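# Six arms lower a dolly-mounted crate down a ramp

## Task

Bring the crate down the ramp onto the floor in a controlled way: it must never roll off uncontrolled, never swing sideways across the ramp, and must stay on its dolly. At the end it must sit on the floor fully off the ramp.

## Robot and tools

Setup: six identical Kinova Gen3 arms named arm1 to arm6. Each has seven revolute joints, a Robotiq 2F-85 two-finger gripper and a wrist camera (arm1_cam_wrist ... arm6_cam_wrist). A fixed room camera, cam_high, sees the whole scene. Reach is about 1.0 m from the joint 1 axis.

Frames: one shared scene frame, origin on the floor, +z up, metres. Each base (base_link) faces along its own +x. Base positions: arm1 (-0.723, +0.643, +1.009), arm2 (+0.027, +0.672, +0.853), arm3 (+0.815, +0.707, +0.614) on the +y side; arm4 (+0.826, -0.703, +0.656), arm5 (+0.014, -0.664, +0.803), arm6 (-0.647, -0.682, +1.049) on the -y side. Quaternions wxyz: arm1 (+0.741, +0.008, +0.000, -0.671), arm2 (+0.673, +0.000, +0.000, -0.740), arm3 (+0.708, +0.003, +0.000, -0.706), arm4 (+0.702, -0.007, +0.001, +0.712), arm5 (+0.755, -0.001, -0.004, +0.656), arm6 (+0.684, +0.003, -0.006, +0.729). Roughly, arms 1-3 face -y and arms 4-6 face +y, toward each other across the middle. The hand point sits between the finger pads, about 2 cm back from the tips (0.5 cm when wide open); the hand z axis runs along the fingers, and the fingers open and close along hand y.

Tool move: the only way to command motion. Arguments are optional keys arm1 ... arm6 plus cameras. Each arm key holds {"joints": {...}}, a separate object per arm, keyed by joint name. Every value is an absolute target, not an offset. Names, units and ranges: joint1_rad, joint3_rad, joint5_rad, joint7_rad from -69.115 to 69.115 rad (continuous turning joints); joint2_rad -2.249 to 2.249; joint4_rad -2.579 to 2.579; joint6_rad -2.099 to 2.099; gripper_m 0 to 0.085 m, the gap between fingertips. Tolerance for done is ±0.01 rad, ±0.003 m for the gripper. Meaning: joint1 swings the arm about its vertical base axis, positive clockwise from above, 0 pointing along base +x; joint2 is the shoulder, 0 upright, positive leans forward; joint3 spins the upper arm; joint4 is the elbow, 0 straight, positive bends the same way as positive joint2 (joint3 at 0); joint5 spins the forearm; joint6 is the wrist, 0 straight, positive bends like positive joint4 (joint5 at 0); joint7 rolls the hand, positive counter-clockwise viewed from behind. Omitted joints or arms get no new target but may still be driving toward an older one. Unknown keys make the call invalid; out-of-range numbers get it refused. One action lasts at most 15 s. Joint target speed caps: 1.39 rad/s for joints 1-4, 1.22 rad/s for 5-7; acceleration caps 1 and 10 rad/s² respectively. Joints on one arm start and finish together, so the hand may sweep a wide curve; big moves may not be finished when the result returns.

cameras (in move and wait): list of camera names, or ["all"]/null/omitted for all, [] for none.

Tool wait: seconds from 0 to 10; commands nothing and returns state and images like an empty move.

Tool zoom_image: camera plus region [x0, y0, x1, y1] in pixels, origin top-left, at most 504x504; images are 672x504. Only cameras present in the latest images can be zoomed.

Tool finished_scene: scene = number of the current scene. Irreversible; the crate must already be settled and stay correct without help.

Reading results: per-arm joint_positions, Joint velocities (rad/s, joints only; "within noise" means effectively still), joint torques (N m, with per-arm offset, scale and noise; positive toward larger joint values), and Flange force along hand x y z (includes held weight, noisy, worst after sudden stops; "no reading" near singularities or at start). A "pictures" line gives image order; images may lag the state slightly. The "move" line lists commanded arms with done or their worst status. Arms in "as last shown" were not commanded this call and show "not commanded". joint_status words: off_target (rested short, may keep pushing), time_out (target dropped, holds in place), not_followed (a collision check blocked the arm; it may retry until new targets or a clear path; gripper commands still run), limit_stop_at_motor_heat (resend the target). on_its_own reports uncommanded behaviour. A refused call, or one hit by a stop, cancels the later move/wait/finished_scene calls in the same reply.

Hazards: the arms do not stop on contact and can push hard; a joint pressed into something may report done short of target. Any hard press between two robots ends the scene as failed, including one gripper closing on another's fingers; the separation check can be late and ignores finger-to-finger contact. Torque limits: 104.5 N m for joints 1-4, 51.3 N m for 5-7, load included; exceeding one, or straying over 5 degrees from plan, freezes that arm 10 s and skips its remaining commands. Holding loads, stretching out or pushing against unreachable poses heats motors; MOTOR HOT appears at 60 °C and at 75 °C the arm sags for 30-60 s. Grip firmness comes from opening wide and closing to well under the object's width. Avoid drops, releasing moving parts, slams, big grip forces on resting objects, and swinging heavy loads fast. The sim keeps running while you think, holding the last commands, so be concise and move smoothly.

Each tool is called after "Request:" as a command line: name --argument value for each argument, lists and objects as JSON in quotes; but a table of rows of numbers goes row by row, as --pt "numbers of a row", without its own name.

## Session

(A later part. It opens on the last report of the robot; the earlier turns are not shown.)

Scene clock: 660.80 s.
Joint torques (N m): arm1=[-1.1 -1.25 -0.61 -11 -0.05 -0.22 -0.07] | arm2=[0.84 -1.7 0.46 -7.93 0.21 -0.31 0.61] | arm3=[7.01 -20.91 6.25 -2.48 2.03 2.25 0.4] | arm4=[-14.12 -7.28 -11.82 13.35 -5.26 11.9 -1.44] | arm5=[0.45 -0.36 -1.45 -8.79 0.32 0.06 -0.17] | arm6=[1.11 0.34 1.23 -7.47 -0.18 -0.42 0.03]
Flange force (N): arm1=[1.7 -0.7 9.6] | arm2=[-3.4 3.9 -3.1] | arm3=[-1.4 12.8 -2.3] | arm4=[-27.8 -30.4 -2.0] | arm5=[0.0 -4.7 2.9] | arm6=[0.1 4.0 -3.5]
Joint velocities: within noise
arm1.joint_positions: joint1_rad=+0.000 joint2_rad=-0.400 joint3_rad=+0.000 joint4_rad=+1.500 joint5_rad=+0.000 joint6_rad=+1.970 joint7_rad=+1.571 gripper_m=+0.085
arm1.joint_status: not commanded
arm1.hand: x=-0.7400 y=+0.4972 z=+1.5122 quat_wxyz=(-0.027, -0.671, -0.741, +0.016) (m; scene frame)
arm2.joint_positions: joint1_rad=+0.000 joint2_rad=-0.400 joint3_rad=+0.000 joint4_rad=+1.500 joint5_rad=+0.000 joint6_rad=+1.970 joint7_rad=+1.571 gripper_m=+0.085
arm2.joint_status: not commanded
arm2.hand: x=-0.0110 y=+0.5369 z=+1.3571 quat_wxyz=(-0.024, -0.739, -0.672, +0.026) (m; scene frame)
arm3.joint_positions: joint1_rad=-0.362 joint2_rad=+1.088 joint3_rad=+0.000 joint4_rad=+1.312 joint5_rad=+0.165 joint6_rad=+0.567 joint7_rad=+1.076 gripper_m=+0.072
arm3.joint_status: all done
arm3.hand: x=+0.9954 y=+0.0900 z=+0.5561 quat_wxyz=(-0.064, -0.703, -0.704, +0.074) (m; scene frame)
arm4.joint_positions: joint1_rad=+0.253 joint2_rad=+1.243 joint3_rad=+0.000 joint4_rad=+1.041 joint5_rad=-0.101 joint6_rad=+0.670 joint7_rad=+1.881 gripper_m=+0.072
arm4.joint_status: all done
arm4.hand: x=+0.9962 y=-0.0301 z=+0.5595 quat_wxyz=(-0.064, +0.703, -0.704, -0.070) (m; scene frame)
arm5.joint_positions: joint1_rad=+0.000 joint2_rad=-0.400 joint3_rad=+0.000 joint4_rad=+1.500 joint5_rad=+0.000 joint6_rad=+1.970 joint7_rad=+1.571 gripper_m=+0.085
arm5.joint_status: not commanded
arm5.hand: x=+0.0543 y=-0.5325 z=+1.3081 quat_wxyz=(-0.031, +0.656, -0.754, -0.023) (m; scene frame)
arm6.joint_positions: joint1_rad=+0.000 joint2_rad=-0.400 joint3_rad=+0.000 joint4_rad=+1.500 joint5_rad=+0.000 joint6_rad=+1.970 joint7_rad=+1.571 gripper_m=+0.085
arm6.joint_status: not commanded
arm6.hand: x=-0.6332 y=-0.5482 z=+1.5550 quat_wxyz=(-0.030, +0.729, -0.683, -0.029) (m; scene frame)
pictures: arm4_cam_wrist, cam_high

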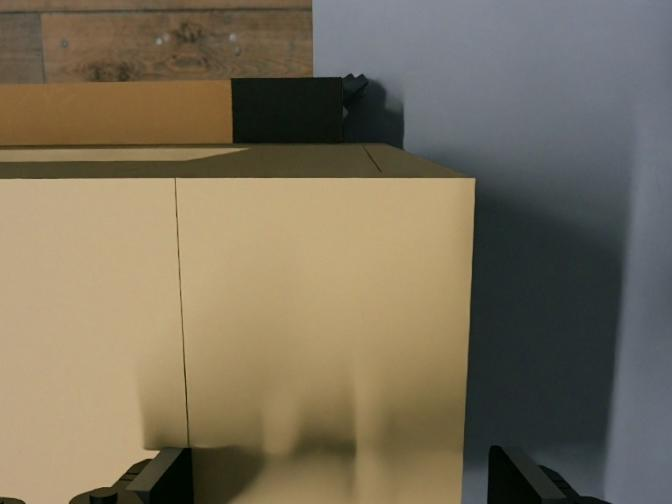

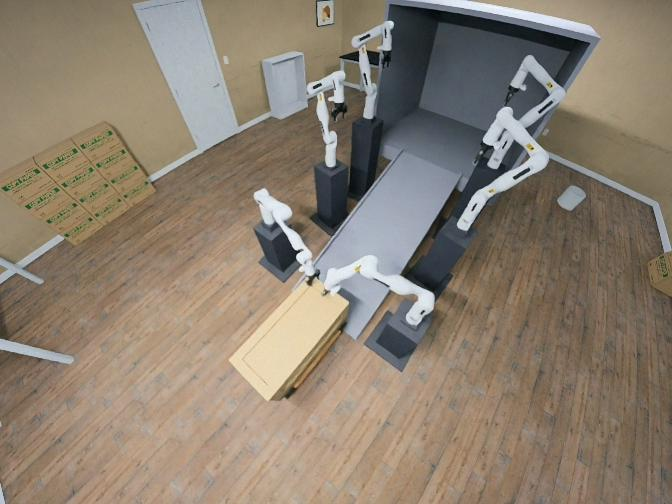

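Request:
move --arm3 '{"joints":{"joint1_rad":-0.3775,"joint2_rad":1.1010,"joint4_rad":1.2957,"joint5_rad":0.1587,"joint6_rad":0.5692,"joint7_rad":1.0655}}' --arm4 '{"joints":{"joint1_rad":0.2701,"joint2_rad":1.2585,"joint4_rad":1.0198,"joint5_rad":-0.0948,"joint6_rad":0.6748,"joint7_rad":1.8943}}' --cameras '["arm3_cam_wrist","arm4_cam_wrist"]'

Scene clock: 665.07 s.
Joint torques (N m): arm1=[-1.1 -1.34 -0.66 -10.92 -0.03 -0.25 -0.06] | arm2=[0.76 -1.72 0.4 -7.93 0.25 -0.34 0.61] | arm3=[9.89 -25.08 8.44 -3.02 2.49 2.8 0.33] | arm4=[-9.83 -10.5 -7.61 7.75 -3.87 8.21 -1.07] | arm5=[0.52 -0.24 -1.63 -8.68 0.31 0 -0.13] | arm6=[1.12 0.34 1.19 -7.45 -0.21 -0.4 0.05]
Flange force (N): arm1=[1.4 -0.9 9.1] | arm2=[-3.4 3.8 -3.2] | arm3=[-1.0 18.1 5.6] | arm4=[-17.9 -21.3 -5.5] | arm5=[0.2 -5.2 2.4] | arm6=[0.0 3.9 -3.5]
move: arm3 done; arm4 done
Joint velocities: arm1=[within noise] | arm2=[within noise] | arm3=[-0.006 -0.001 -0.005 0 0 0 0] | arm4=[0.005 0.003 0.005 -0.001 0 -0.007 0.001] | arm5=[within noise] | arm6=[within noise]
arm1, arm2, arm5, arm6: as last shown
arm3.joint_positions: joint1_rad=-0.377 joint2_rad=+1.101 joint3_rad=+0.000 joint4_rad=+1.296 joint5_rad=+0.159 joint6_rad=+0.569 joint7_rad=+1.065 gripper_m=+0.072
arm3.joint_status: all done
arm3.hand: x=+1.0067 y=+0.0896 z=+0.5523 quat_wxyz=(-0.066, -0.703, -0.704, +0.072) (m; scene frame)
arm4.joint_positions: joint1_rad=+0.270 joint2_rad=+1.258 joint3_rad=+0.000 joint4_rad=+1.020 joint5_rad=-0.095 joint6_rad=+0.675 joint7_rad=+1.894 gripper_m=+0.072
arm4.joint_status: all done
arm4.hand: x=+1.0096 y=-0.0301 z=+0.5549 quat_wxyz=(-0.066, +0.704, -0.704, -0.067) (m; scene frame)
pictures: arm3_cam_wrist, arm4_cam_wrist

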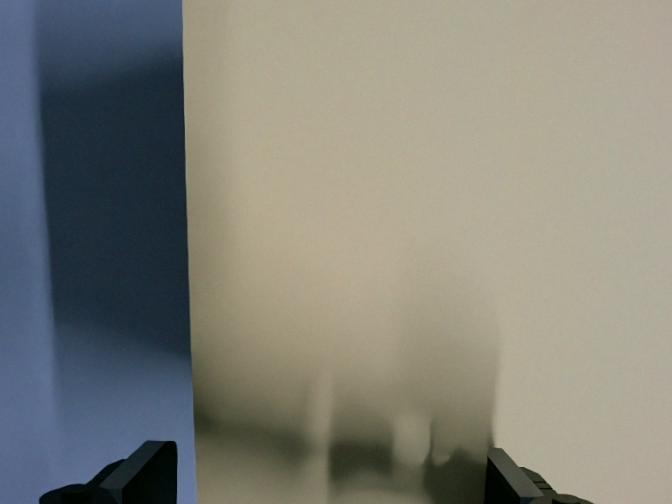

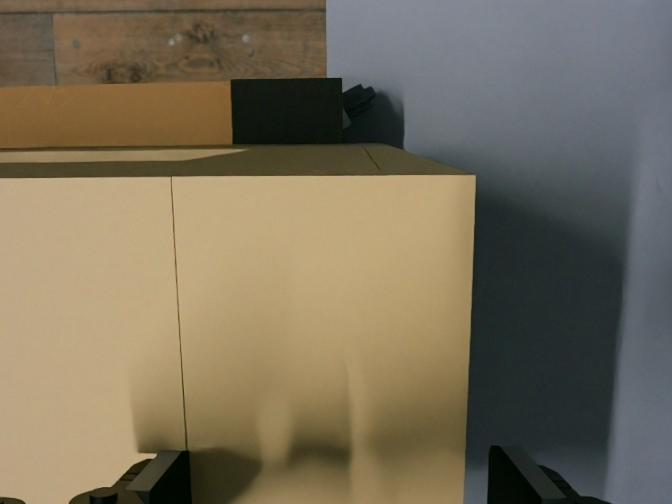

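Request:
move --arm3 '{"joints":{"joint1_rad":-0.4081,"joint2_rad":1.1265,"joint4_rad":1.2626,"joint5_rad":0.1468,"joint6_rad":0.5735,"joint7_rad":1.0438}}' --arm4 '{"joints":{"joint1_rad":0.2995,"joint2_rad":1.2848,"joint4_rad":0.9824,"joint5_rad":-0.0838,"joint6_rad":0.6834,"joint7_rad":1.9164}}' --cameras '["arm3_cam_wrist","arm4_cam_wrist"]'

Scene clock: 671.87 s.
Joint torques (N m): arm1=[-1.15 -1.28 -0.62 -10.99 -0.02 -0.22 -0.04] | arm2=[0.74 -1.65 0.5 -7.89 0.22 -0.31 0.6] | arm3=[0.84 -23.61 0.48 -6.23 0.61 -0.33 0.24] | arm4=[0.09 -8.1 -0.04 7.69 -1.25 7.32 -1.07] | arm5=[0.58 -0.31 -1.73 -8.72 0.36 -0.01 -0.2] | arm6=[1.11 0.34 1.21 -7.48 -0.19 -0.38 0.04]
Flange force (N): arm1=[1.6 -0.6 9.5] | arm2=[-3.3 4.1 -3.2] | arm3=[1.4 1.7 -3.0] | arm4=[-19.6 -7.3 -10.0] | arm5=[0.1 -5.7 2.5] | arm6=[0.0 3.9 -3.4]
move: arm3 done; arm4 done
Joint velocities: within noise
arm1, arm2, arm5, arm6: as last shown
arm3.joint_positions: joint1_rad=-0.408 joint2_rad=+1.126 joint3_rad=+0.000 joint4_rad=+1.263 joint5_rad=+0.147 joint6_rad=+0.573 joint7_rad=+1.044 gripper_m=+0.072
arm3.joint_status: all done
arm3.hand: x=+1.0305 y=+0.0899 z=+0.5444 quat_wxyz=(-0.071, -0.704, -0.704, +0.068) (m; scene frame)
arm4.joint_positions: joint1_rad=+0.299 joint2_rad=+1.285 joint3_rad=+0.000 joint4_rad=+0.983 joint5_rad=-0.084 joint6_rad=+0.683 joint7_rad=+1.916 gripper_m=+0.072
arm4.joint_status: all done
arm4.hand: x=+1.0332 y=-0.0308 z=+0.5468 quat_wxyz=(-0.071, +0.704, -0.704, -0.063) (m; scene frame)
pictures: arm3_cam_wrist, arm4_cam_wrist

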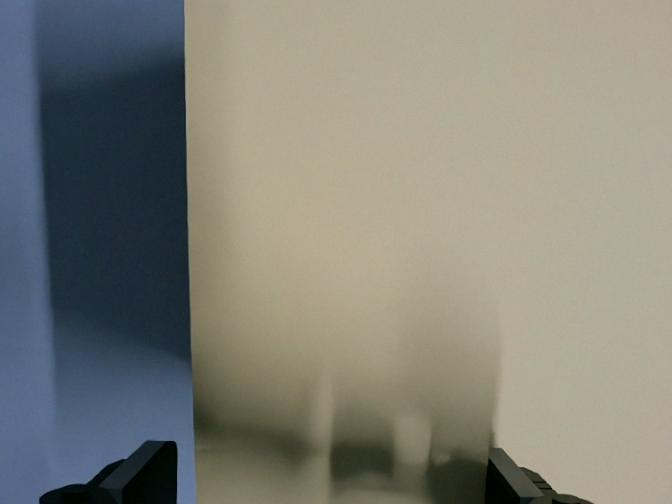

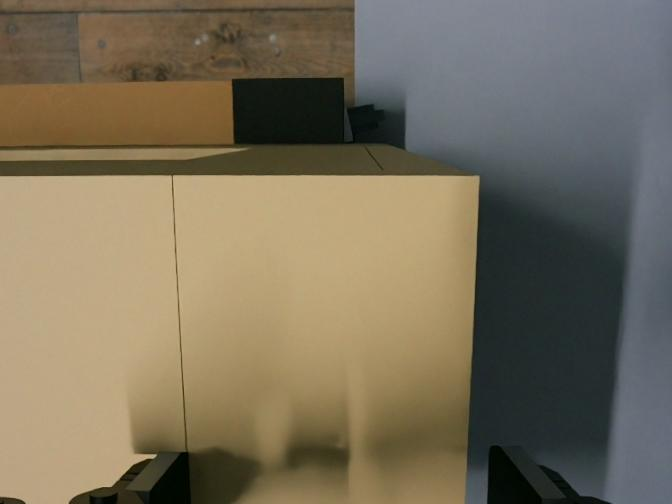

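Request:
move --arm3 '{"joints":{"joint1_rad":-0.4454,"joint2_rad":1.1443,"joint4_rad":1.2160,"joint5_rad":0.1511,"joint6_rad":0.6066,"joint7_rad":1.0063}}' --arm4 '{"joints":{"joint1_rad":0.3365,"joint2_rad":1.3044,"joint4_rad":0.9300,"joint5_rad":-0.0927,"joint6_rad":0.7210,"joint7_rad":1.9568}}' --cameras '["arm3_cam_wrist","arm4_cam_wrist"]'

Request:
move --arm3 '{"joints":{"joint1_rad":-0.4826,"joint2_rad":1.1622,"joint4_rad":1.1668,"joint5_rad":0.1554,"joint6_rad":0.6407,"joint7_rad":0.9688}}' --arm4 '{"joints":{"joint1_rad":0.3734,"joint2_rad":1.3246,"joint4_rad":0.8720,"joint5_rad":-0.1015,"joint6_rad":0.7596,"joint7_rad":1.9971}}' --cameras '["arm3_cam_wrist","arm4_cam_wrist","cam_high"]'

Scene clock: 673.93 s.
Joint torques (N m): arm1=[-1.12 -1.26 -0.64 -11 -0.08 -0.19 -0.05] | arm2=[0.77 -1.62 0.48 -7.92 0.2 -0.31 0.6] | arm3=[-0.5 -24.39 -0.76 -6.84 0.34 -0.61 0.3] | arm4=[3.35 -22.29 3.78 -4.54 0.35 1.43 -0.35] | arm5=[0.58 -0.24 -1.59 -8.82 0.26 0 -0.17] | arm6=[1.08 0.36 1.21 -7.45 -0.2 -0.4 0.04]
Flange force (N): arm1=[1.6 -0.8 9.6] | arm2=[-3.2 4.0 -3.0] | arm3=[1.4 -0.4 -2.6] | arm4=[-1.3 3.5 -3.3] | arm5=[0.4 -5.3 2.9] | arm6=[0.1 4.0 -3.5]
move: arm3 done; arm4 done
Joint velocities: arm1=[within noise] | arm2=[within noise] | arm3=[-0.005 -0.001 -0.002 -0.001 0 0.001 0] | arm4=[0.005 0.001 0.004 -0.001 0 -0.003 0] | arm5=[within noise] | arm6=[within noise]
arm1, arm2, arm5, arm6: as last shown
arm3.joint_positions: joint1_rad=-0.445 joint2_rad=+1.144 joint3_rad=+0.000 joint4_rad=+1.216 joint5_rad=+0.151 joint6_rad=+0.607 joint7_rad=+1.006 gripper_m=+0.072
arm3.joint_status: all done
arm3.hand: x=+1.0548 y=+0.0897 z=+0.5439 quat_wxyz=(-0.070, -0.704, -0.704, +0.068) (m; scene frame)
arm4.joint_positions: joint1_rad=+0.336 joint2_rad=+1.305 joint3_rad=+0.000 joint4_rad=+0.930 joint5_rad=-0.093 joint6_rad=+0.721 joint7_rad=+1.957 gripper_m=+0.072
arm4.joint_status: all done
arm4.hand: x=+1.0573 y=-0.0311 z=+0.5469 quat_wxyz=(-0.069, +0.704, -0.704, -0.063) (m; scene frame)
pictures: arm3_cam_wrist, arm4_cam_wrist

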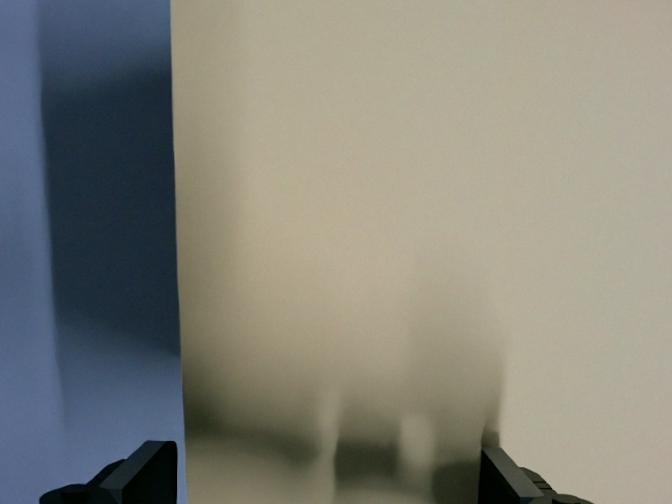

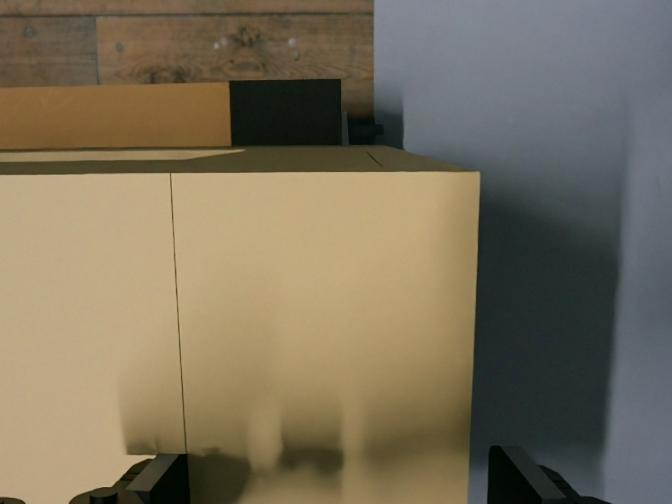

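Scene clock: 674.70 s.
Joint torques (N m): arm1=[-1.11 -1.26 -0.64 -10.98 -0.05 -0.23 -0.05] | arm2=[0.8 -1.61 0.44 -7.9 0.21 -0.31 0.62] | arm3=[-1.02 -24.78 -0.76 -7.01 0.34 -0.61 0.3] | arm4=[4.86 -21.74 4.44 -3.91 0.67 1.9 -0.44] | arm5=[0.58 -0.27 -1.65 -8.58 0.3 -0.05 -0.15] | arm6=[1.13 0.31 1.19 -7.44 -0.2 -0.4 0.05]
Flange force (N): arm1=[1.6 -0.8 9.5] | arm2=[-3.2 3.9 -3.1] | arm3=[0.8 -1.2 -2.4] | arm4=[-3.3 5.0 -3.2] | arm5=[0.1 -5.4 1.8] | arm6=[0.0 3.9 -3.6]
move: arm3 done; arm4 done
Joint velocities: within noise
arm1, arm2, arm5, arm6: as last shown
arm3.joint_positions: joint1_rad=-0.482 joint2_rad=+1.162 joint3_rad=+0.000 joint4_rad=+1.167 joint5_rad=+0.156 joint6_rad=+0.641 joint7_rad=+0.969 gripper_m=+0.072
arm3.joint_status: all done
arm3.hand: x=+1.0801 y=+0.0901 z=+0.5442 quat_wxyz=(-0.071, -0.704, -0.704, +0.068) (m; scene frame)
arm4.joint_positions: joint1_rad=+0.373 joint2_rad=+1.325 joint3_rad=+0.000 joint4_rad=+0.872 joint5_rad=-0.102 joint6_rad=+0.760 joint7_rad=+1.997 gripper_m=+0.072
arm4.joint_status: all done
arm4.hand: x=+1.0829 y=-0.0304 z=+0.5487 quat_wxyz=(-0.070, +0.704, -0.704, -0.064) (m; scene frame)
pictures: arm3_cam_wrist, arm4_cam_wrist, cam_high

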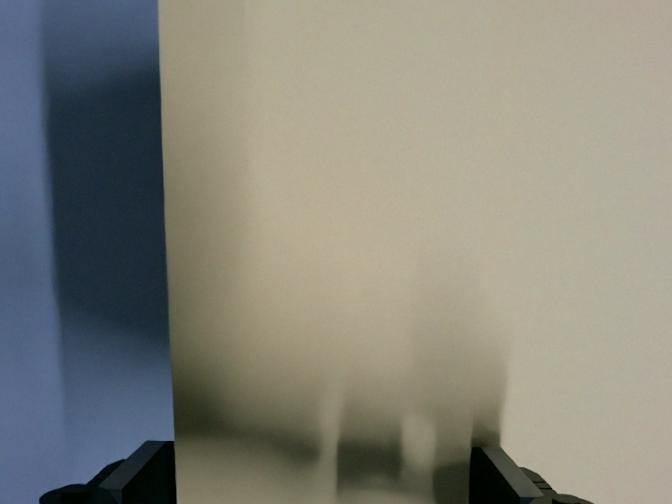

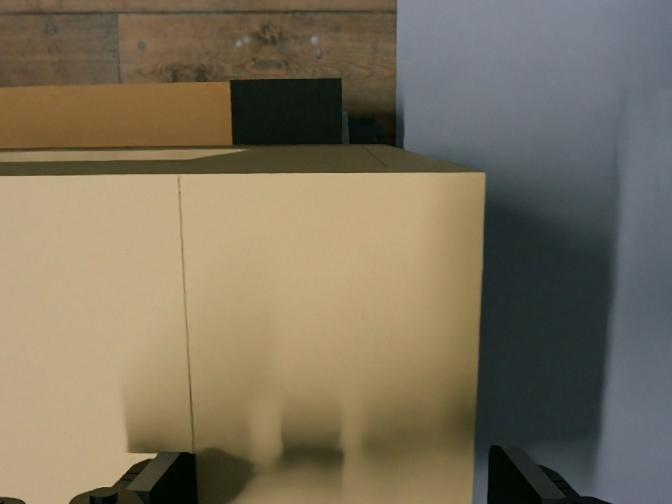

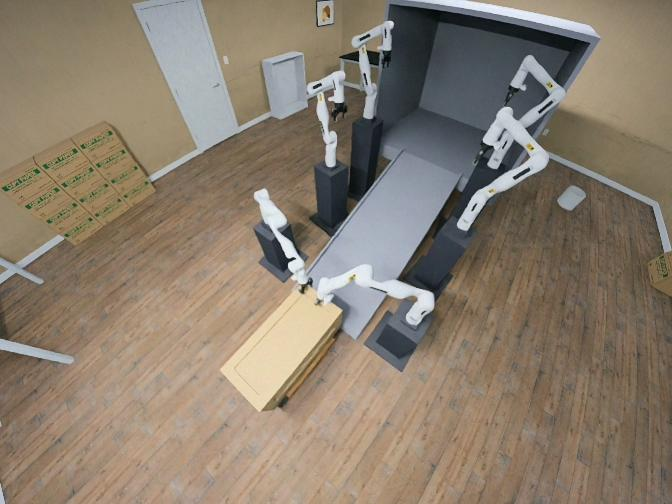

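Request:
move --arm3 '{"joints":{"joint1_rad":-0.5173,"joint2_rad":1.1840,"joint4_rad":1.1084,"joint5_rad":0.1570,"joint6_rad":0.6816,"joint7_rad":0.9374}}' --arm4 '{"joints":{"joint1_rad":0.4077,"joint2_rad":1.3515,"joint4_rad":0.8030,"joint5_rad":-0.1054,"joint6_rad":0.8047,"joint7_rad":2.0300}}' --cameras '["arm4_cam_wrist"]'

Request:
move --arm3 '{"joints":{"joint1_rad":-0.5520,"joint2_rad":1.2088,"joint4_rad":1.0440,"joint5_rad":0.1585,"joint6_rad":0.7244,"joint7_rad":0.9059}}' --arm4 '{"joints":{"joint1_rad":0.4420,"joint2_rad":1.3834,"joint4_rad":0.7229,"joint5_rad":-0.1093,"joint6_rad":0.8557,"joint7_rad":2.0629}}' --cameras '["arm3_cam_wrist","arm4_cam_wrist"]'

Request:
move --arm3 '{"joints":{"joint1_rad":-0.5840,"joint2_rad":1.2375,"joint4_rad":0.9695,"joint5_rad":0.1579,"joint6_rad":0.7740,"joint7_rad":0.8803}}' --arm4 '{"joints":{"joint1_rad":0.4743,"joint2_rad":1.4240,"joint4_rad":0.6215,"joint5_rad":-0.1109,"joint6_rad":0.9184,"joint7_rad":2.0897}}' --cameras '["arm3_cam_wrist","arm4_cam_wrist","cam_high"]'

Scene clock: 677.40 s.
Joint torques (N m): arm1=[-1.12 -1.33 -0.61 -11 -0.03 -0.21 -0.07] | arm2=[0.79 -1.59 0.46 -7.85 0.22 -0.32 0.61] | arm3=[-0.5 -25.14 -0.69 -7.26 0.38 -0.6 0.3] | arm4=[5.73 -21.13 5.04 -3.56 0.93 2.17 -0.48] | arm5=[0.59 -0.4 -1.59 -8.7 0.32 -0.05 -0.13] | arm6=[1.14 0.32 1.2 -7.45 -0.17 -0.44 0.03]
Flange force (N): arm1=[1.5 -0.8 9.5] | arm2=[-3.2 3.9 -3.3] | arm3=[1.5 -0.6 -2.5] | arm4=[-4.1 5.9 -4.0] | arm5=[-0.1 -5.1 2.2] | arm6=[0.0 3.9 -3.7]
move: arm3 done; arm4 done
Joint velocities: within noise
arm1, arm2, arm5, arm6: as last shown
arm3.joint_positions: joint1_rad=-0.517 joint2_rad=+1.184 joint3_rad=+0.000 joint4_rad=+1.108 joint5_rad=+0.157 joint6_rad=+0.682 joint7_rad=+0.937 gripper_m=+0.072
arm3.joint_status: all done
arm3.hand: x=+1.1048 y=+0.0900 z=+0.5443 quat_wxyz=(-0.071, -0.704, -0.704, +0.068) (m; scene frame)
arm4.joint_positions: joint1_rad=+0.407 joint2_rad=+1.352 joint3_rad=+0.000 joint4_rad=+0.803 joint5_rad=-0.106 joint6_rad=+0.805 joint7_rad=+2.030 gripper_m=+0.072
arm4.joint_status: all done
arm4.hand: x=+1.1077 y=-0.0304 z=+0.5487 quat_wxyz=(-0.070, +0.704, -0.704, -0.064) (m; scene frame)
pictures: arm4_cam_wrist

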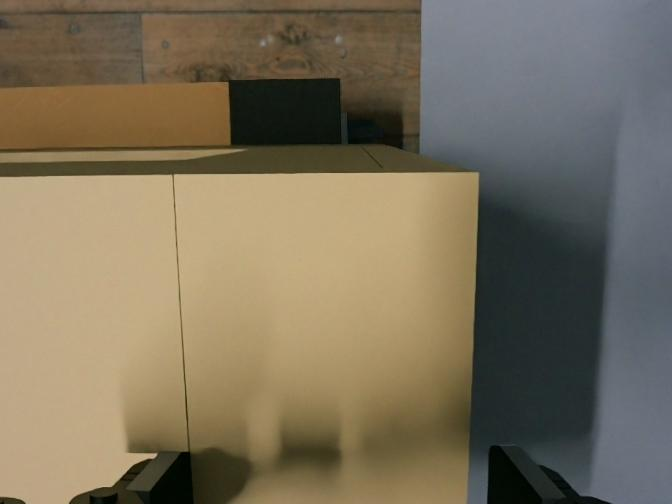

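Scene clock: 678.27 s.
Joint torques (N m): arm1=[-1.05 -1.27 -0.65 -11.03 -0.05 -0.24 -0.03] | arm2=[0.79 -1.65 0.47 -7.96 0.2 -0.35 0.62] | arm3=[-0.31 -25.57 -0.49 -7.54 0.38 -0.63 0.31] | arm4=[5.51 -22.95 4.34 -5.13 0.74 1.55 -0.41] | arm5=[0.66 -0.3 -1.59 -8.73 0.34 -0.06 -0.16] | arm6=[1.14 0.35 1.18 -7.44 -0.18 -0.38 0.05]
Flange force (N): arm1=[1.7 -0.8 9.6] | arm2=[-3.2 4.0 -3.0] | arm3=[1.8 -0.6 -2.6] | arm4=[-1.6 6.9 -3.6] | arm5=[0.2 -5.2 2.4] | arm6=[0.0 3.9 -3.5]
move: arm3 done; arm4 done
Joint velocities: within noise
arm1, arm2, arm5, arm6: as last shown
arm3.joint_positions: joint1_rad=-0.552 joint2_rad=+1.209 joint3_rad=+0.000 joint4_rad=+1.044 joint5_rad=+0.159 joint6_rad=+0.725 joint7_rad=+0.906 gripper_m=+0.072
arm3.joint_status: all done
arm3.hand: x=+1.1302 y=+0.0902 z=+0.5442 quat_wxyz=(-0.071, -0.704, -0.704, +0.068) (m; scene frame)
arm4.joint_positions: joint1_rad=+0.442 joint2_rad=+1.384 joint3_rad=+0.000 joint4_rad=+0.723 joint5_rad=-0.109 joint6_rad=+0.856 joint7_rad=+2.063 gripper_m=+0.072
arm4.joint_status: all done
arm4.hand: x=+1.1331 y=-0.0306 z=+0.5486 quat_wxyz=(-0.070, +0.704, -0.704, -0.064) (m; scene frame)
pictures: arm3_cam_wrist, arm4_cam_wrist

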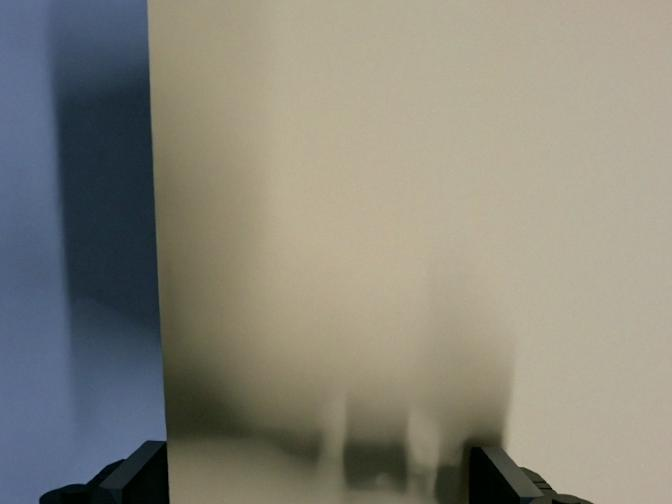

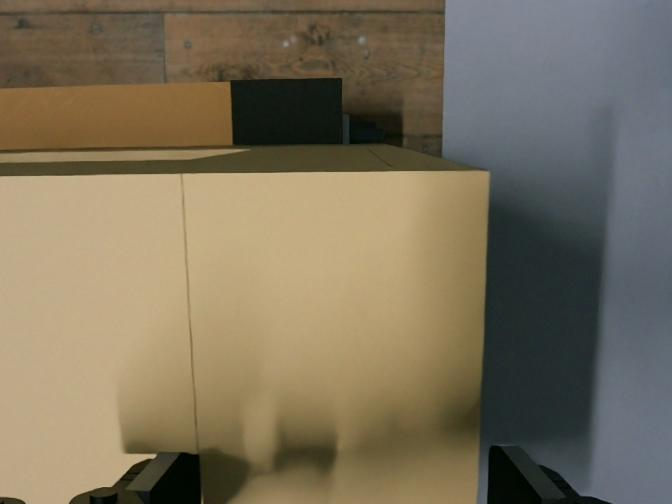

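Scene clock: 679.20 s.
Joint torques (N m): arm1=[-1.09 -1.28 -0.62 -11 -0.06 -0.23 -0.05] | arm2=[0.8 -1.75 0.46 -7.83 0.27 -0.3 0.62] | arm3=[-0.46 -25.96 -0.67 -7.73 0.39 -0.58 0.31] | arm4=[2.11 -22.03 2.11 -5.11 -0.11 1.57 -0.34] | arm5=[0.51 -0.42 -1.62 -8.66 0.35 0 -0.14] | arm6=[1.12 0.32 1.22 -7.43 -0.18 -0.4 0.04]
Flange force (N): arm1=[1.6 -0.7 9.5] | arm2=[-3.6 4.0 -3.5] | arm3=[1.8 -0.9 -2.6] | arm4=[1.7 3.8 -6.5] | arm5=[-0.2 -5.2 2.2] | arm6=[0.0 4.0 -3.6]
move: arm3 done; arm4 done
Joint velocities: within noise
arm1, arm2, arm5, arm6: as last shown
arm3.joint_positions: joint1_rad=-0.584 joint2_rad=+1.237 joint3_rad=+0.000 joint4_rad=+0.969 joint5_rad=+0.158 joint6_rad=+0.774 joint7_rad=+0.880 gripper_m=+0.072
arm3.joint_status: all done
arm3.hand: x=+1.1551 y=+0.0899 z=+0.5444 quat_wxyz=(-0.071, -0.704, -0.704, +0.068) (m; scene frame)
arm4.joint_positions: joint1_rad=+0.474 joint2_rad=+1.424 joint3_rad=+0.000 joint4_rad=+0.622 joint5_rad=-0.111 joint6_rad=+0.918 joint7_rad=+2.090 gripper_m=+0.072
arm4.joint_status: all done
arm4.hand: x=+1.1583 y=-0.0297 z=+0.5489 quat_wxyz=(-0.070, +0.704, -0.704, -0.064) (m; scene frame)
pictures: arm3_cam_wrist, arm4_cam_wrist, cam_high

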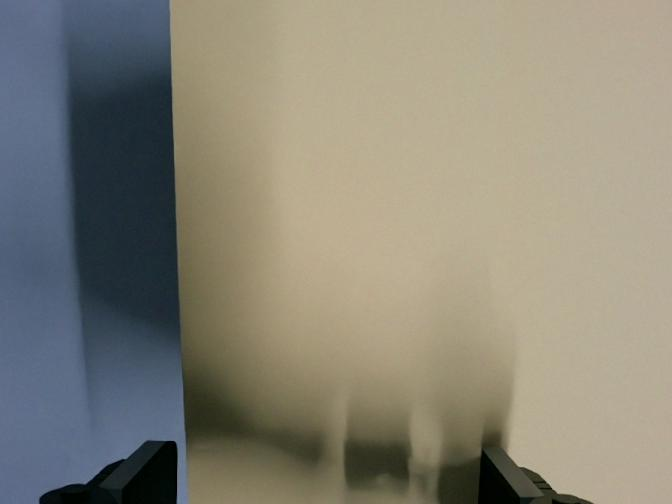

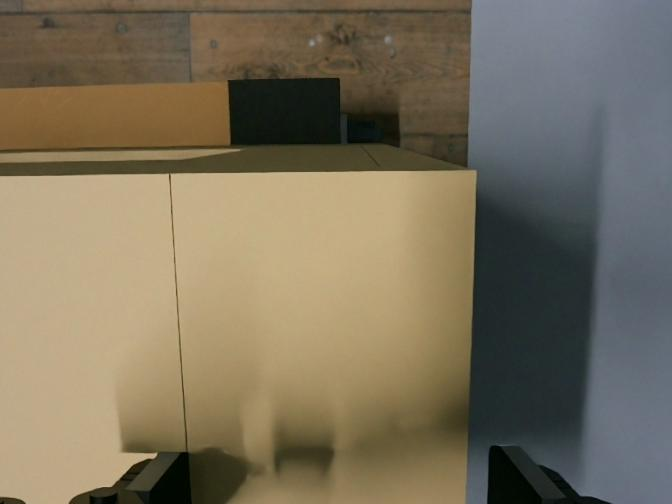

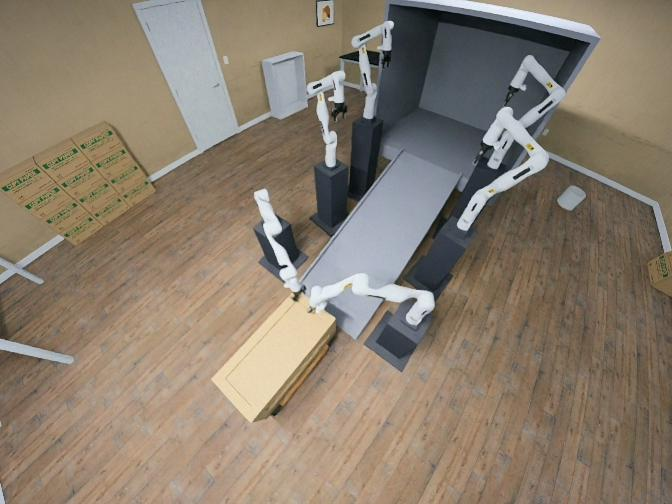

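Request:
move --arm3 '{"joints":{"joint1_rad":-0.6159,"joint2_rad":1.2699,"joint4_rad":0.8865,"joint5_rad":0.1572,"joint6_rad":0.8275,"joint7_rad":0.8547}}' --arm4 '{"joints":{"joint1_rad":0.5060,"joint2_rad":1.4705,"joint4_rad":0.5065,"joint5_rad":-0.1124,"joint6_rad":0.9905,"joint7_rad":2.1160}}' --cameras '["arm3_cam_wrist","arm4_cam_wrist"]'

Request:
wait --seconds 1 --cameras '[]'

Request:
move --arm3 '{"joints":{"gripper_m":0.085}}' --arm4 '{"joints":{"gripper_m":0.085}}' --cameras '["arm3_cam_wrist","arm4_cam_wrist"]'

Scene clock: 681.63 s.
Joint torques (N m): arm1=[-1.07 -1.36 -0.66 -10.99 -0.03 -0.28 -0.03] | arm2=[0.76 -1.59 0.47 -7.87 0.23 -0.31 0.61] | arm3=[-0.42 -26.42 -0.61 -7.96 0.41 -0.6 0.32] | arm4=[4.16 -24.87 3.33 -7.01 0.65 0.8 -0.33] | arm5=[0.63 -0.29 -1.61 -8.7 0.31 -0.02 -0.11] | arm6=[1.18 0.32 1.2 -7.45 -0.18 -0.41 0.04]
Flange force (N): arm1=[1.5 -0.8 9.3] | arm2=[-3.2 4.0 -3.2] | arm3=[1.7 -0.9 -2.6] | arm4=no reading | arm5=[0.1 -5.1 2.4] | arm6=[0.0 3.9 -3.6]
move: arm3 done; arm4 done
Joint velocities: within noise
arm1.joint_positions: joint1_rad=+0.000 joint2_rad=-0.400 joint3_rad=+0.000 joint4_rad=+1.500 joint5_rad=+0.000 joint6_rad=+1.970 joint7_rad=+1.571 gripper_m=+0.085
arm1.joint_status: not commanded
arm1.hand: x=-0.7400 y=+0.4972 z=+1.5122 quat_wxyz=(-0.027, -0.671, -0.741, +0.016) (m; scene frame)
arm2.joint_positions: joint1_rad=+0.000 joint2_rad=-0.400 joint3_rad=+0.000 joint4_rad=+1.500 joint5_rad=+0.000 joint6_rad=+1.970 joint7_rad=+1.571 gripper_m=+0.085
arm2.joint_status: not commanded
arm2.hand: x=-0.0110 y=+0.5369 z=+1.3571 quat_wxyz=(-0.024, -0.739, -0.672, +0.026) (m; scene frame)
arm3.joint_positions: joint1_rad=-0.616 joint2_rad=+1.270 joint3_rad=+0.000 joint4_rad=+0.887 joint5_rad=+0.157 joint6_rad=+0.828 joint7_rad=+0.855 gripper_m=+0.072
arm3.joint_status: all done
arm3.hand: x=+1.1804 y=+0.0899 z=+0.5446 quat_wxyz=(-0.071, -0.704, -0.704, +0.068) (m; scene frame)
arm4.joint_positions: joint1_rad=+0.506 joint2_rad=+1.471 joint3_rad=+0.000 joint4_rad=+0.507 joint5_rad=-0.113 joint6_rad=+0.991 joint7_rad=+2.116 gripper_m=+0.072
arm4.joint_status: all done
arm4.hand: x=+1.1827 y=-0.0306 z=+0.5488 quat_wxyz=(-0.070, +0.704, -0.704, -0.064) (m; scene frame)
arm5.joint_positions: joint1_rad=+0.000 joint2_rad=-0.400 joint3_rad=+0.000 joint4_rad=+1.500 joint5_rad=+0.000 joint6_rad=+1.970 joint7_rad=+1.571 gripper_m=+0.085
arm5.joint_status: not commanded
arm5.hand: x=+0.0543 y=-0.5325 z=+1.3081 quat_wxyz=(-0.031, +0.656, -0.754, -0.023) (m; scene frame)
arm6.joint_positions: joint1_rad=+0.000 joint2_rad=-0.400 joint3_rad=+0.000 joint4_rad=+1.500 joint5_rad=+0.000 joint6_rad=+1.970 joint7_rad=+1.571 gripper_m=+0.085
arm6.joint_status: not commanded
arm6.hand: x=-0.6332 y=-0.5482 z=+1.5550 quat_wxyz=(-0.030, +0.729, -0.683, -0.029) (m; scene frame)
pictures: arm3_cam_wrist, arm4_cam_wrist

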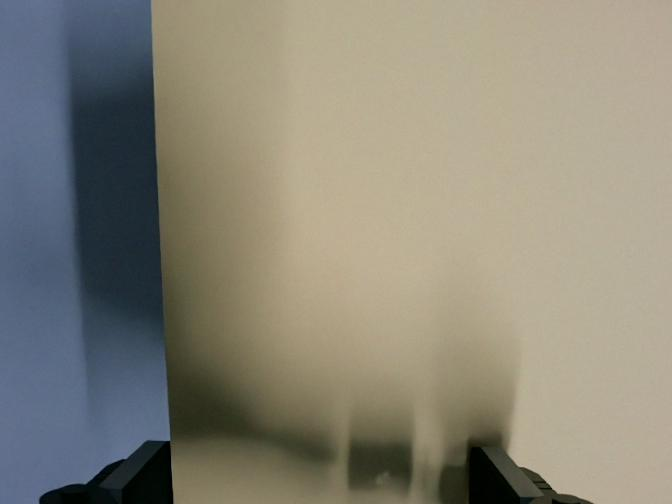

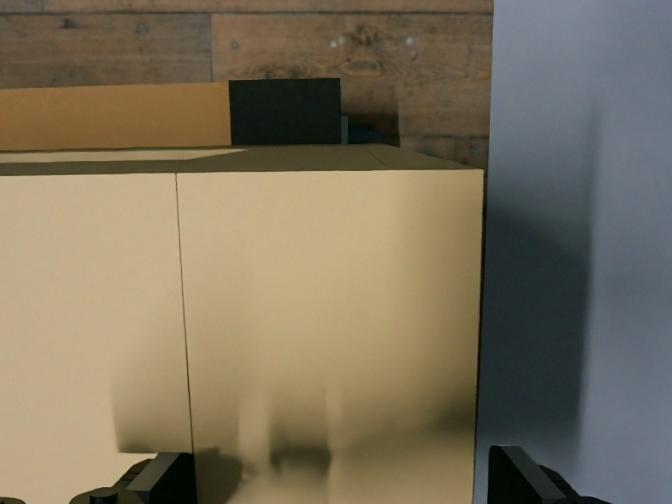

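Scene clock: 682.63 s.
Joint torques (N m): arm1=[-1.11 -1.29 -0.62 -10.98 -0.05 -0.22 -0.03] | arm2=[0.82 -1.67 0.53 -7.94 0.23 -0.29 0.59] | arm3=[-0.47 -26.42 -0.61 -7.96 0.43 -0.56 0.31] | arm4=[5.17 -24.94 3.88 -6.62 0.9 1.36 -0.38] | arm5=[0.6 -0.35 -1.56 -8.84 0.34 -0.07 -0.13] | arm6=[1.11 0.33 1.19 -7.47 -0.19 -0.4 0.05]
Flange force (N): arm1=[1.6 -0.6 9.4] | arm2=[-3.3 4.1 -3.0] | arm3=[1.8 -1.1 -2.6] | arm4=no reading | arm5=[0.2 -5.0 2.7] | arm6=[0.0 3.9 -3.5]
Joint velocities: within noise
arm1.joint_positions: joint1_rad=+0.000 joint2_rad=-0.400 joint3_rad=+0.000 joint4_rad=+1.500 joint5_rad=+0.000 joint6_rad=+1.970 joint7_rad=+1.571 gripper_m=+0.085
arm1.joint_status: not commanded
arm1.hand: x=-0.7400 y=+0.4972 z=+1.5122 quat_wxyz=(-0.027, -0.671, -0.741, +0.016) (m; scene frame)
arm2.joint_positions: joint1_rad=+0.000 joint2_rad=-0.400 joint3_rad=+0.000 joint4_rad=+1.500 joint5_rad=+0.000 joint6_rad=+1.970 joint7_rad=+1.571 gripper_m=+0.085
arm2.joint_status: not commanded
arm2.hand: x=-0.0110 y=+0.5369 z=+1.3571 quat_wxyz=(-0.024, -0.739, -0.672, +0.026) (m; scene frame)
arm3.joint_positions: joint1_rad=-0.616 joint2_rad=+1.270 joint3_rad=+0.000 joint4_rad=+0.887 joint5_rad=+0.157 joint6_rad=+0.827 joint7_rad=+0.855 gripper_m=+0.072
arm3.joint_status: all done
arm3.hand: x=+1.1805 y=+0.0899 z=+0.5446 quat_wxyz=(-0.071, -0.704, -0.704, +0.068) (m; scene frame)
arm4.joint_positions: joint1_rad=+0.506 joint2_rad=+1.470 joint3_rad=+0.000 joint4_rad=+0.507 joint5_rad=-0.112 joint6_rad=+0.990 joint7_rad=+2.116 gripper_m=+0.072
arm4.joint_status: all done
arm4.hand: x=+1.1830 y=-0.0306 z=+0.5491 quat_wxyz=(-0.070, +0.704, -0.704, -0.064) (m; scene frame)
arm5.joint_positions: joint1_rad=+0.000 joint2_rad=-0.400 joint3_rad=+0.000 joint4_rad=+1.500 joint5_rad=+0.000 joint6_rad=+1.970 joint7_rad=+1.571 gripper_m=+0.085
arm5.joint_status: not commanded
arm5.hand: x=+0.0543 y=-0.5325 z=+1.3081 quat_wxyz=(-0.031, +0.656, -0.754, -0.023) (m; scene frame)
arm6.joint_positions: joint1_rad=+0.000 joint2_rad=-0.400 joint3_rad=+0.000 joint4_rad=+1.500 joint5_rad=+0.000 joint6_rad=+1.970 joint7_rad=+1.571 gripper_m=+0.085
arm6.joint_status: not commanded
arm6.hand: x=-0.6332 y=-0.5482 z=+1.5550 quat_wxyz=(-0.030, +0.729, -0.683, -0.029) (m; scene frame)
wait: 1.00 s; at rest by 0.27 s
pictures: none
No camera images: "cameras" was empty.

Scene clock: 683.37 s.
Joint torques (N m): arm1=[-1.09 -1.28 -0.64 -11 -0.05 -0.24 -0.07] | arm2=[0.73 -1.6 0.55 -7.98 0.23 -0.29 0.63] | arm3=[-0.48 -26.34 -0.63 -8 0.42 -0.57 0.32] | arm4=[5.13 -24.07 3.76 -5.97 0.82 1.71 -0.49] | arm5=[0.54 -0.31 -1.68 -8.75 0.26 -0.1 -0.18] | arm6=[1.11 0.33 1.18 -7.46 -0.18 -0.41 0.04]
Flange force (N): arm1=[1.6 -0.8 9.5] | arm2=[-3.1 4.4 -2.7] | arm3=[2.1 -1.3 -2.8] | arm4=no reading | arm5=[0.2 -5.6 2.3] | arm6=[0.0 3.9 -3.6]
move: arm3 done; arm4 done
Joint velocities: within noise
arm1, arm2, arm5, arm6: as last shown
arm3.joint_positions: joint1_rad=-0.616 joint2_rad=+1.270 joint3_rad=+0.000 joint4_rad=+0.887 joint5_rad=+0.157 joint6_rad=+0.827 joint7_rad=+0.855 gripper_m=+0.085
arm3.joint_status: all done
arm3.hand: x=+1.1805 y=+0.0899 z=+0.5446 quat_wxyz=(-0.071, -0.704, -0.704, +0.068) (m; scene frame)
arm4.joint_positions: joint1_rad=+0.506 joint2_rad=+1.470 joint3_rad=+0.000 joint4_rad=+0.506 joint5_rad=-0.112 joint6_rad=+0.990 joint7_rad=+2.116 gripper_m=+0.085
arm4.joint_status: all done
arm4.hand: x=+1.1830 y=-0.0305 z=+0.5491 quat_wxyz=(-0.070, +0.704, -0.704, -0.064) (m; scene frame)
pictures: arm3_cam_wrist, arm4_cam_wrist

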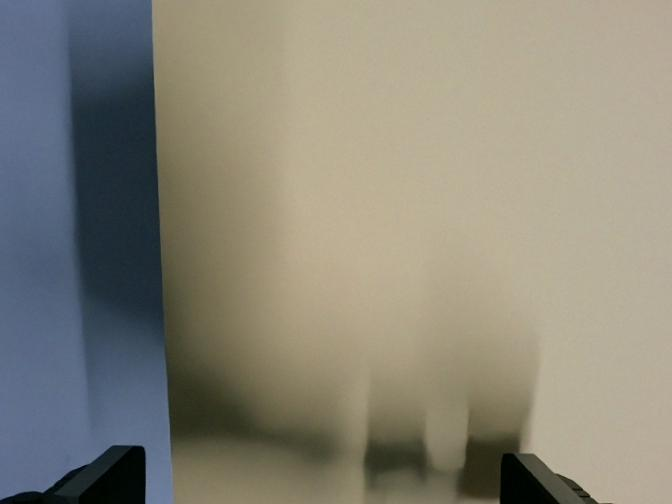

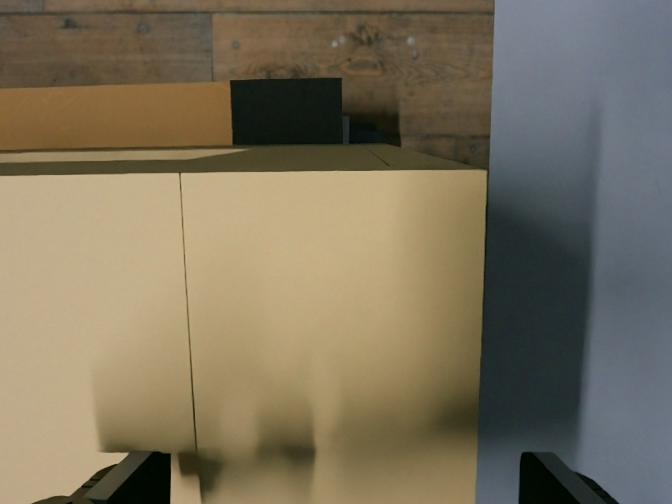

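Request:
move --arm3 '{"joints":{"joint2_rad":1.1699,"joint6_rad":0.9275}}' --arm4 '{"joints":{"joint2_rad":1.3705,"joint6_rad":1.0905}}' --cameras '["arm3_cam_wrist","arm4_cam_wrist"]'

Request:
move --arm3 '{"joints":{"joint2_rad":0.9699,"joint6_rad":1.1275}}' --arm4 '{"joints":{"joint2_rad":1.1705,"joint6_rad":1.2905}}' --cameras '["arm3_cam_wrist","arm4_cam_wrist","cam_high"]'

Scene clock: 685.57 s.
Joint torques (N m): arm1=[-1.12 -1.28 -0.68 -11.01 -0.05 -0.2 -0.07] | arm2=[0.74 -1.7 0.49 -7.88 0.24 -0.32 0.64] | arm3=[-0.46 -26.12 -0.62 -8.44 0.43 -0.57 0.29] | arm4=[0.73 -27.76 1.41 -9.99 -0.42 -0.56 -0.06] | arm5=[0.57 -0.4 -1.57 -8.71 0.34 -0.03 -0.14] | arm6=[1.11 0.35 1.2 -7.44 -0.17 -0.4 0.04]
Flange force (N): arm1=[1.6 -1.0 9.6] | arm2=[-3.4 4.2 -3.3] | arm3=[2.0 -1.3 -2.5] | arm4=no reading | arm5=[-0.1 -5.0 2.3] | arm6=[0.0 3.9 -3.6]
move: arm3 done; arm4 done
Joint velocities: within noise
arm1, arm2, arm5, arm6: as last shown
arm3.joint_positions: joint1_rad=-0.616 joint2_rad=+1.170 joint3_rad=+0.000 joint4_rad=+0.887 joint5_rad=+0.157 joint6_rad=+0.928 joint7_rad=+0.855 gripper_m=+0.085
arm3.joint_status: all done
arm3.hand: x=+1.1785 y=+0.0868 z=+0.6114 quat_wxyz=(-0.070, -0.708, -0.699, +0.072) (m; scene frame)
arm4.joint_positions: joint1_rad=+0.506 joint2_rad=+1.371 joint3_rad=+0.000 joint4_rad=+0.506 joint5_rad=-0.112 joint6_rad=+1.091 joint7_rad=+2.116 gripper_m=+0.085
arm4.joint_status: all done
arm4.hand: x=+1.1830 y=-0.0250 z=+0.6202 quat_wxyz=(-0.069, +0.707, -0.700, -0.066) (m; scene frame)
pictures: arm3_cam_wrist, arm4_cam_wrist

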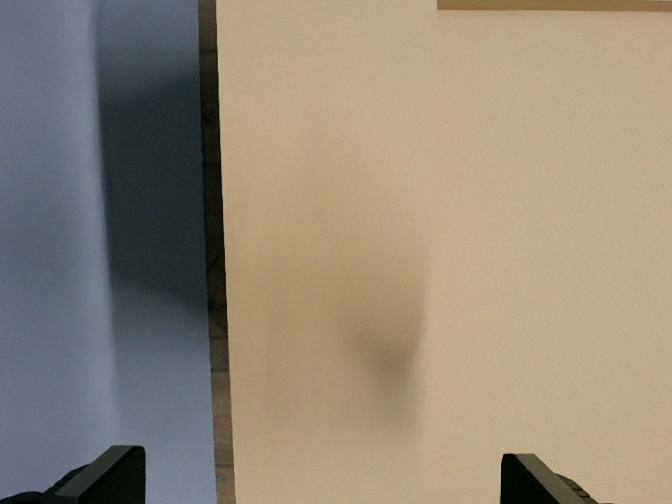

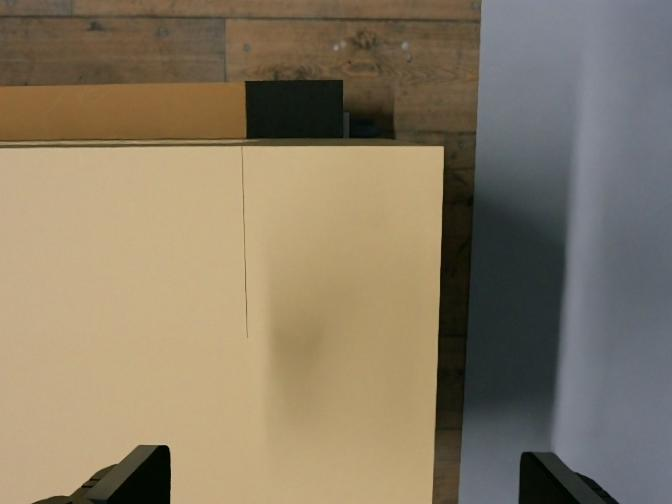

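Scene clock: 686.77 s.
Joint torques (N m): arm1=[-1.09 -1.3 -0.65 -11.01 -0.03 -0.23 -0.07] | arm2=[0.77 -1.67 0.49 -7.92 0.23 -0.27 0.61] | arm3=[-0.43 -24.98 -0.62 -9.14 0.52 -0.58 0.32] | arm4=[0.72 -26.9 1.41 -10.35 -0.44 -0.55 -0.08] | arm5=[0.57 -0.35 -1.58 -8.71 0.32 -0.07 -0.13] | arm6=[1.15 0.32 1.26 -7.45 -0.19 -0.42 0.05]
Flange force (N): arm1=[1.6 -0.9 9.5] | arm2=[-3.4 4.1 -3.0] | arm3=[2.0 -1.4 -1.8] | arm4=no reading | arm5=[0.1 -5.1 2.2] | arm6=[0.0 4.1 -3.6]
move: arm3 done; arm4 done
Joint velocities: within noise
arm1, arm2, arm5, arm6: as last shown
arm3.joint_positions: joint1_rad=-0.616 joint2_rad=+0.970 joint3_rad=+0.000 joint4_rad=+0.887 joint5_rad=+0.157 joint6_rad=+1.127 joint7_rad=+0.855 gripper_m=+0.085
arm3.joint_status: all done
arm3.hand: x=+1.1638 y=+0.0974 z=+0.7439 quat_wxyz=(-0.070, -0.718, -0.688, +0.079) (m; scene frame)
arm4.joint_positions: joint1_rad=+0.506 joint2_rad=+1.171 joint3_rad=+0.000 joint4_rad=+0.507 joint5_rad=-0.112 joint6_rad=+1.290 joint7_rad=+2.116 gripper_m=+0.085
arm4.joint_status: all done
arm4.hand: x=+1.1738 y=-0.0331 z=+0.7621 quat_wxyz=(-0.068, +0.715, -0.693, -0.070) (m; scene frame)
pictures: arm3_cam_wrist, arm4_cam_wrist, cam_high

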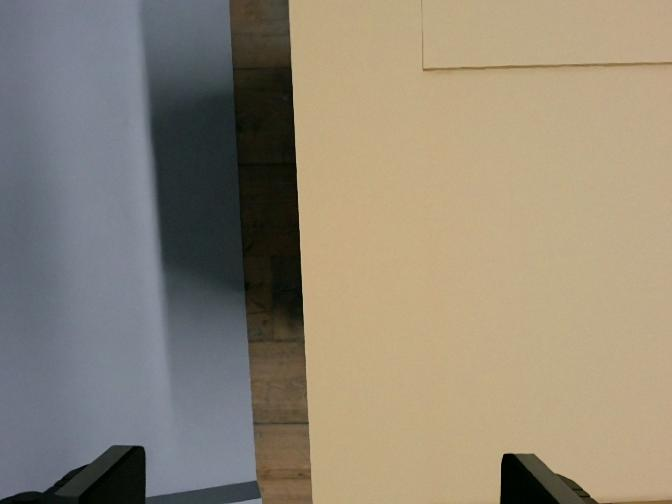

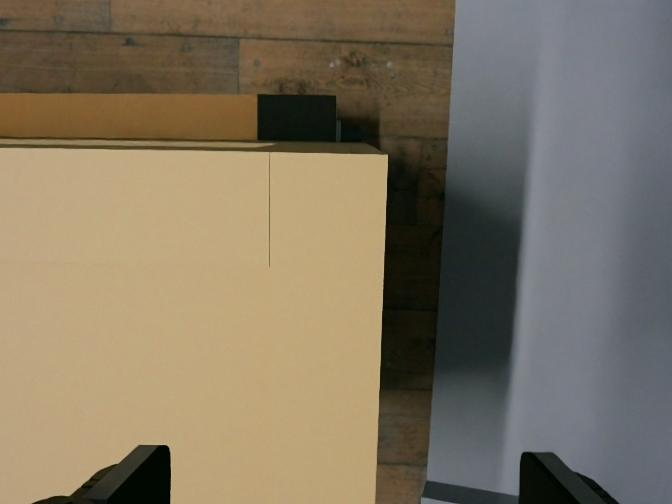

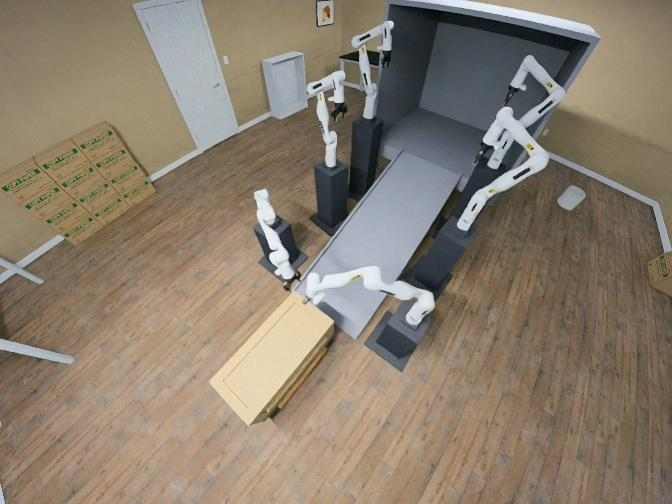

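Request:
finished_scene --scene 1

The scene is finished: the task was done.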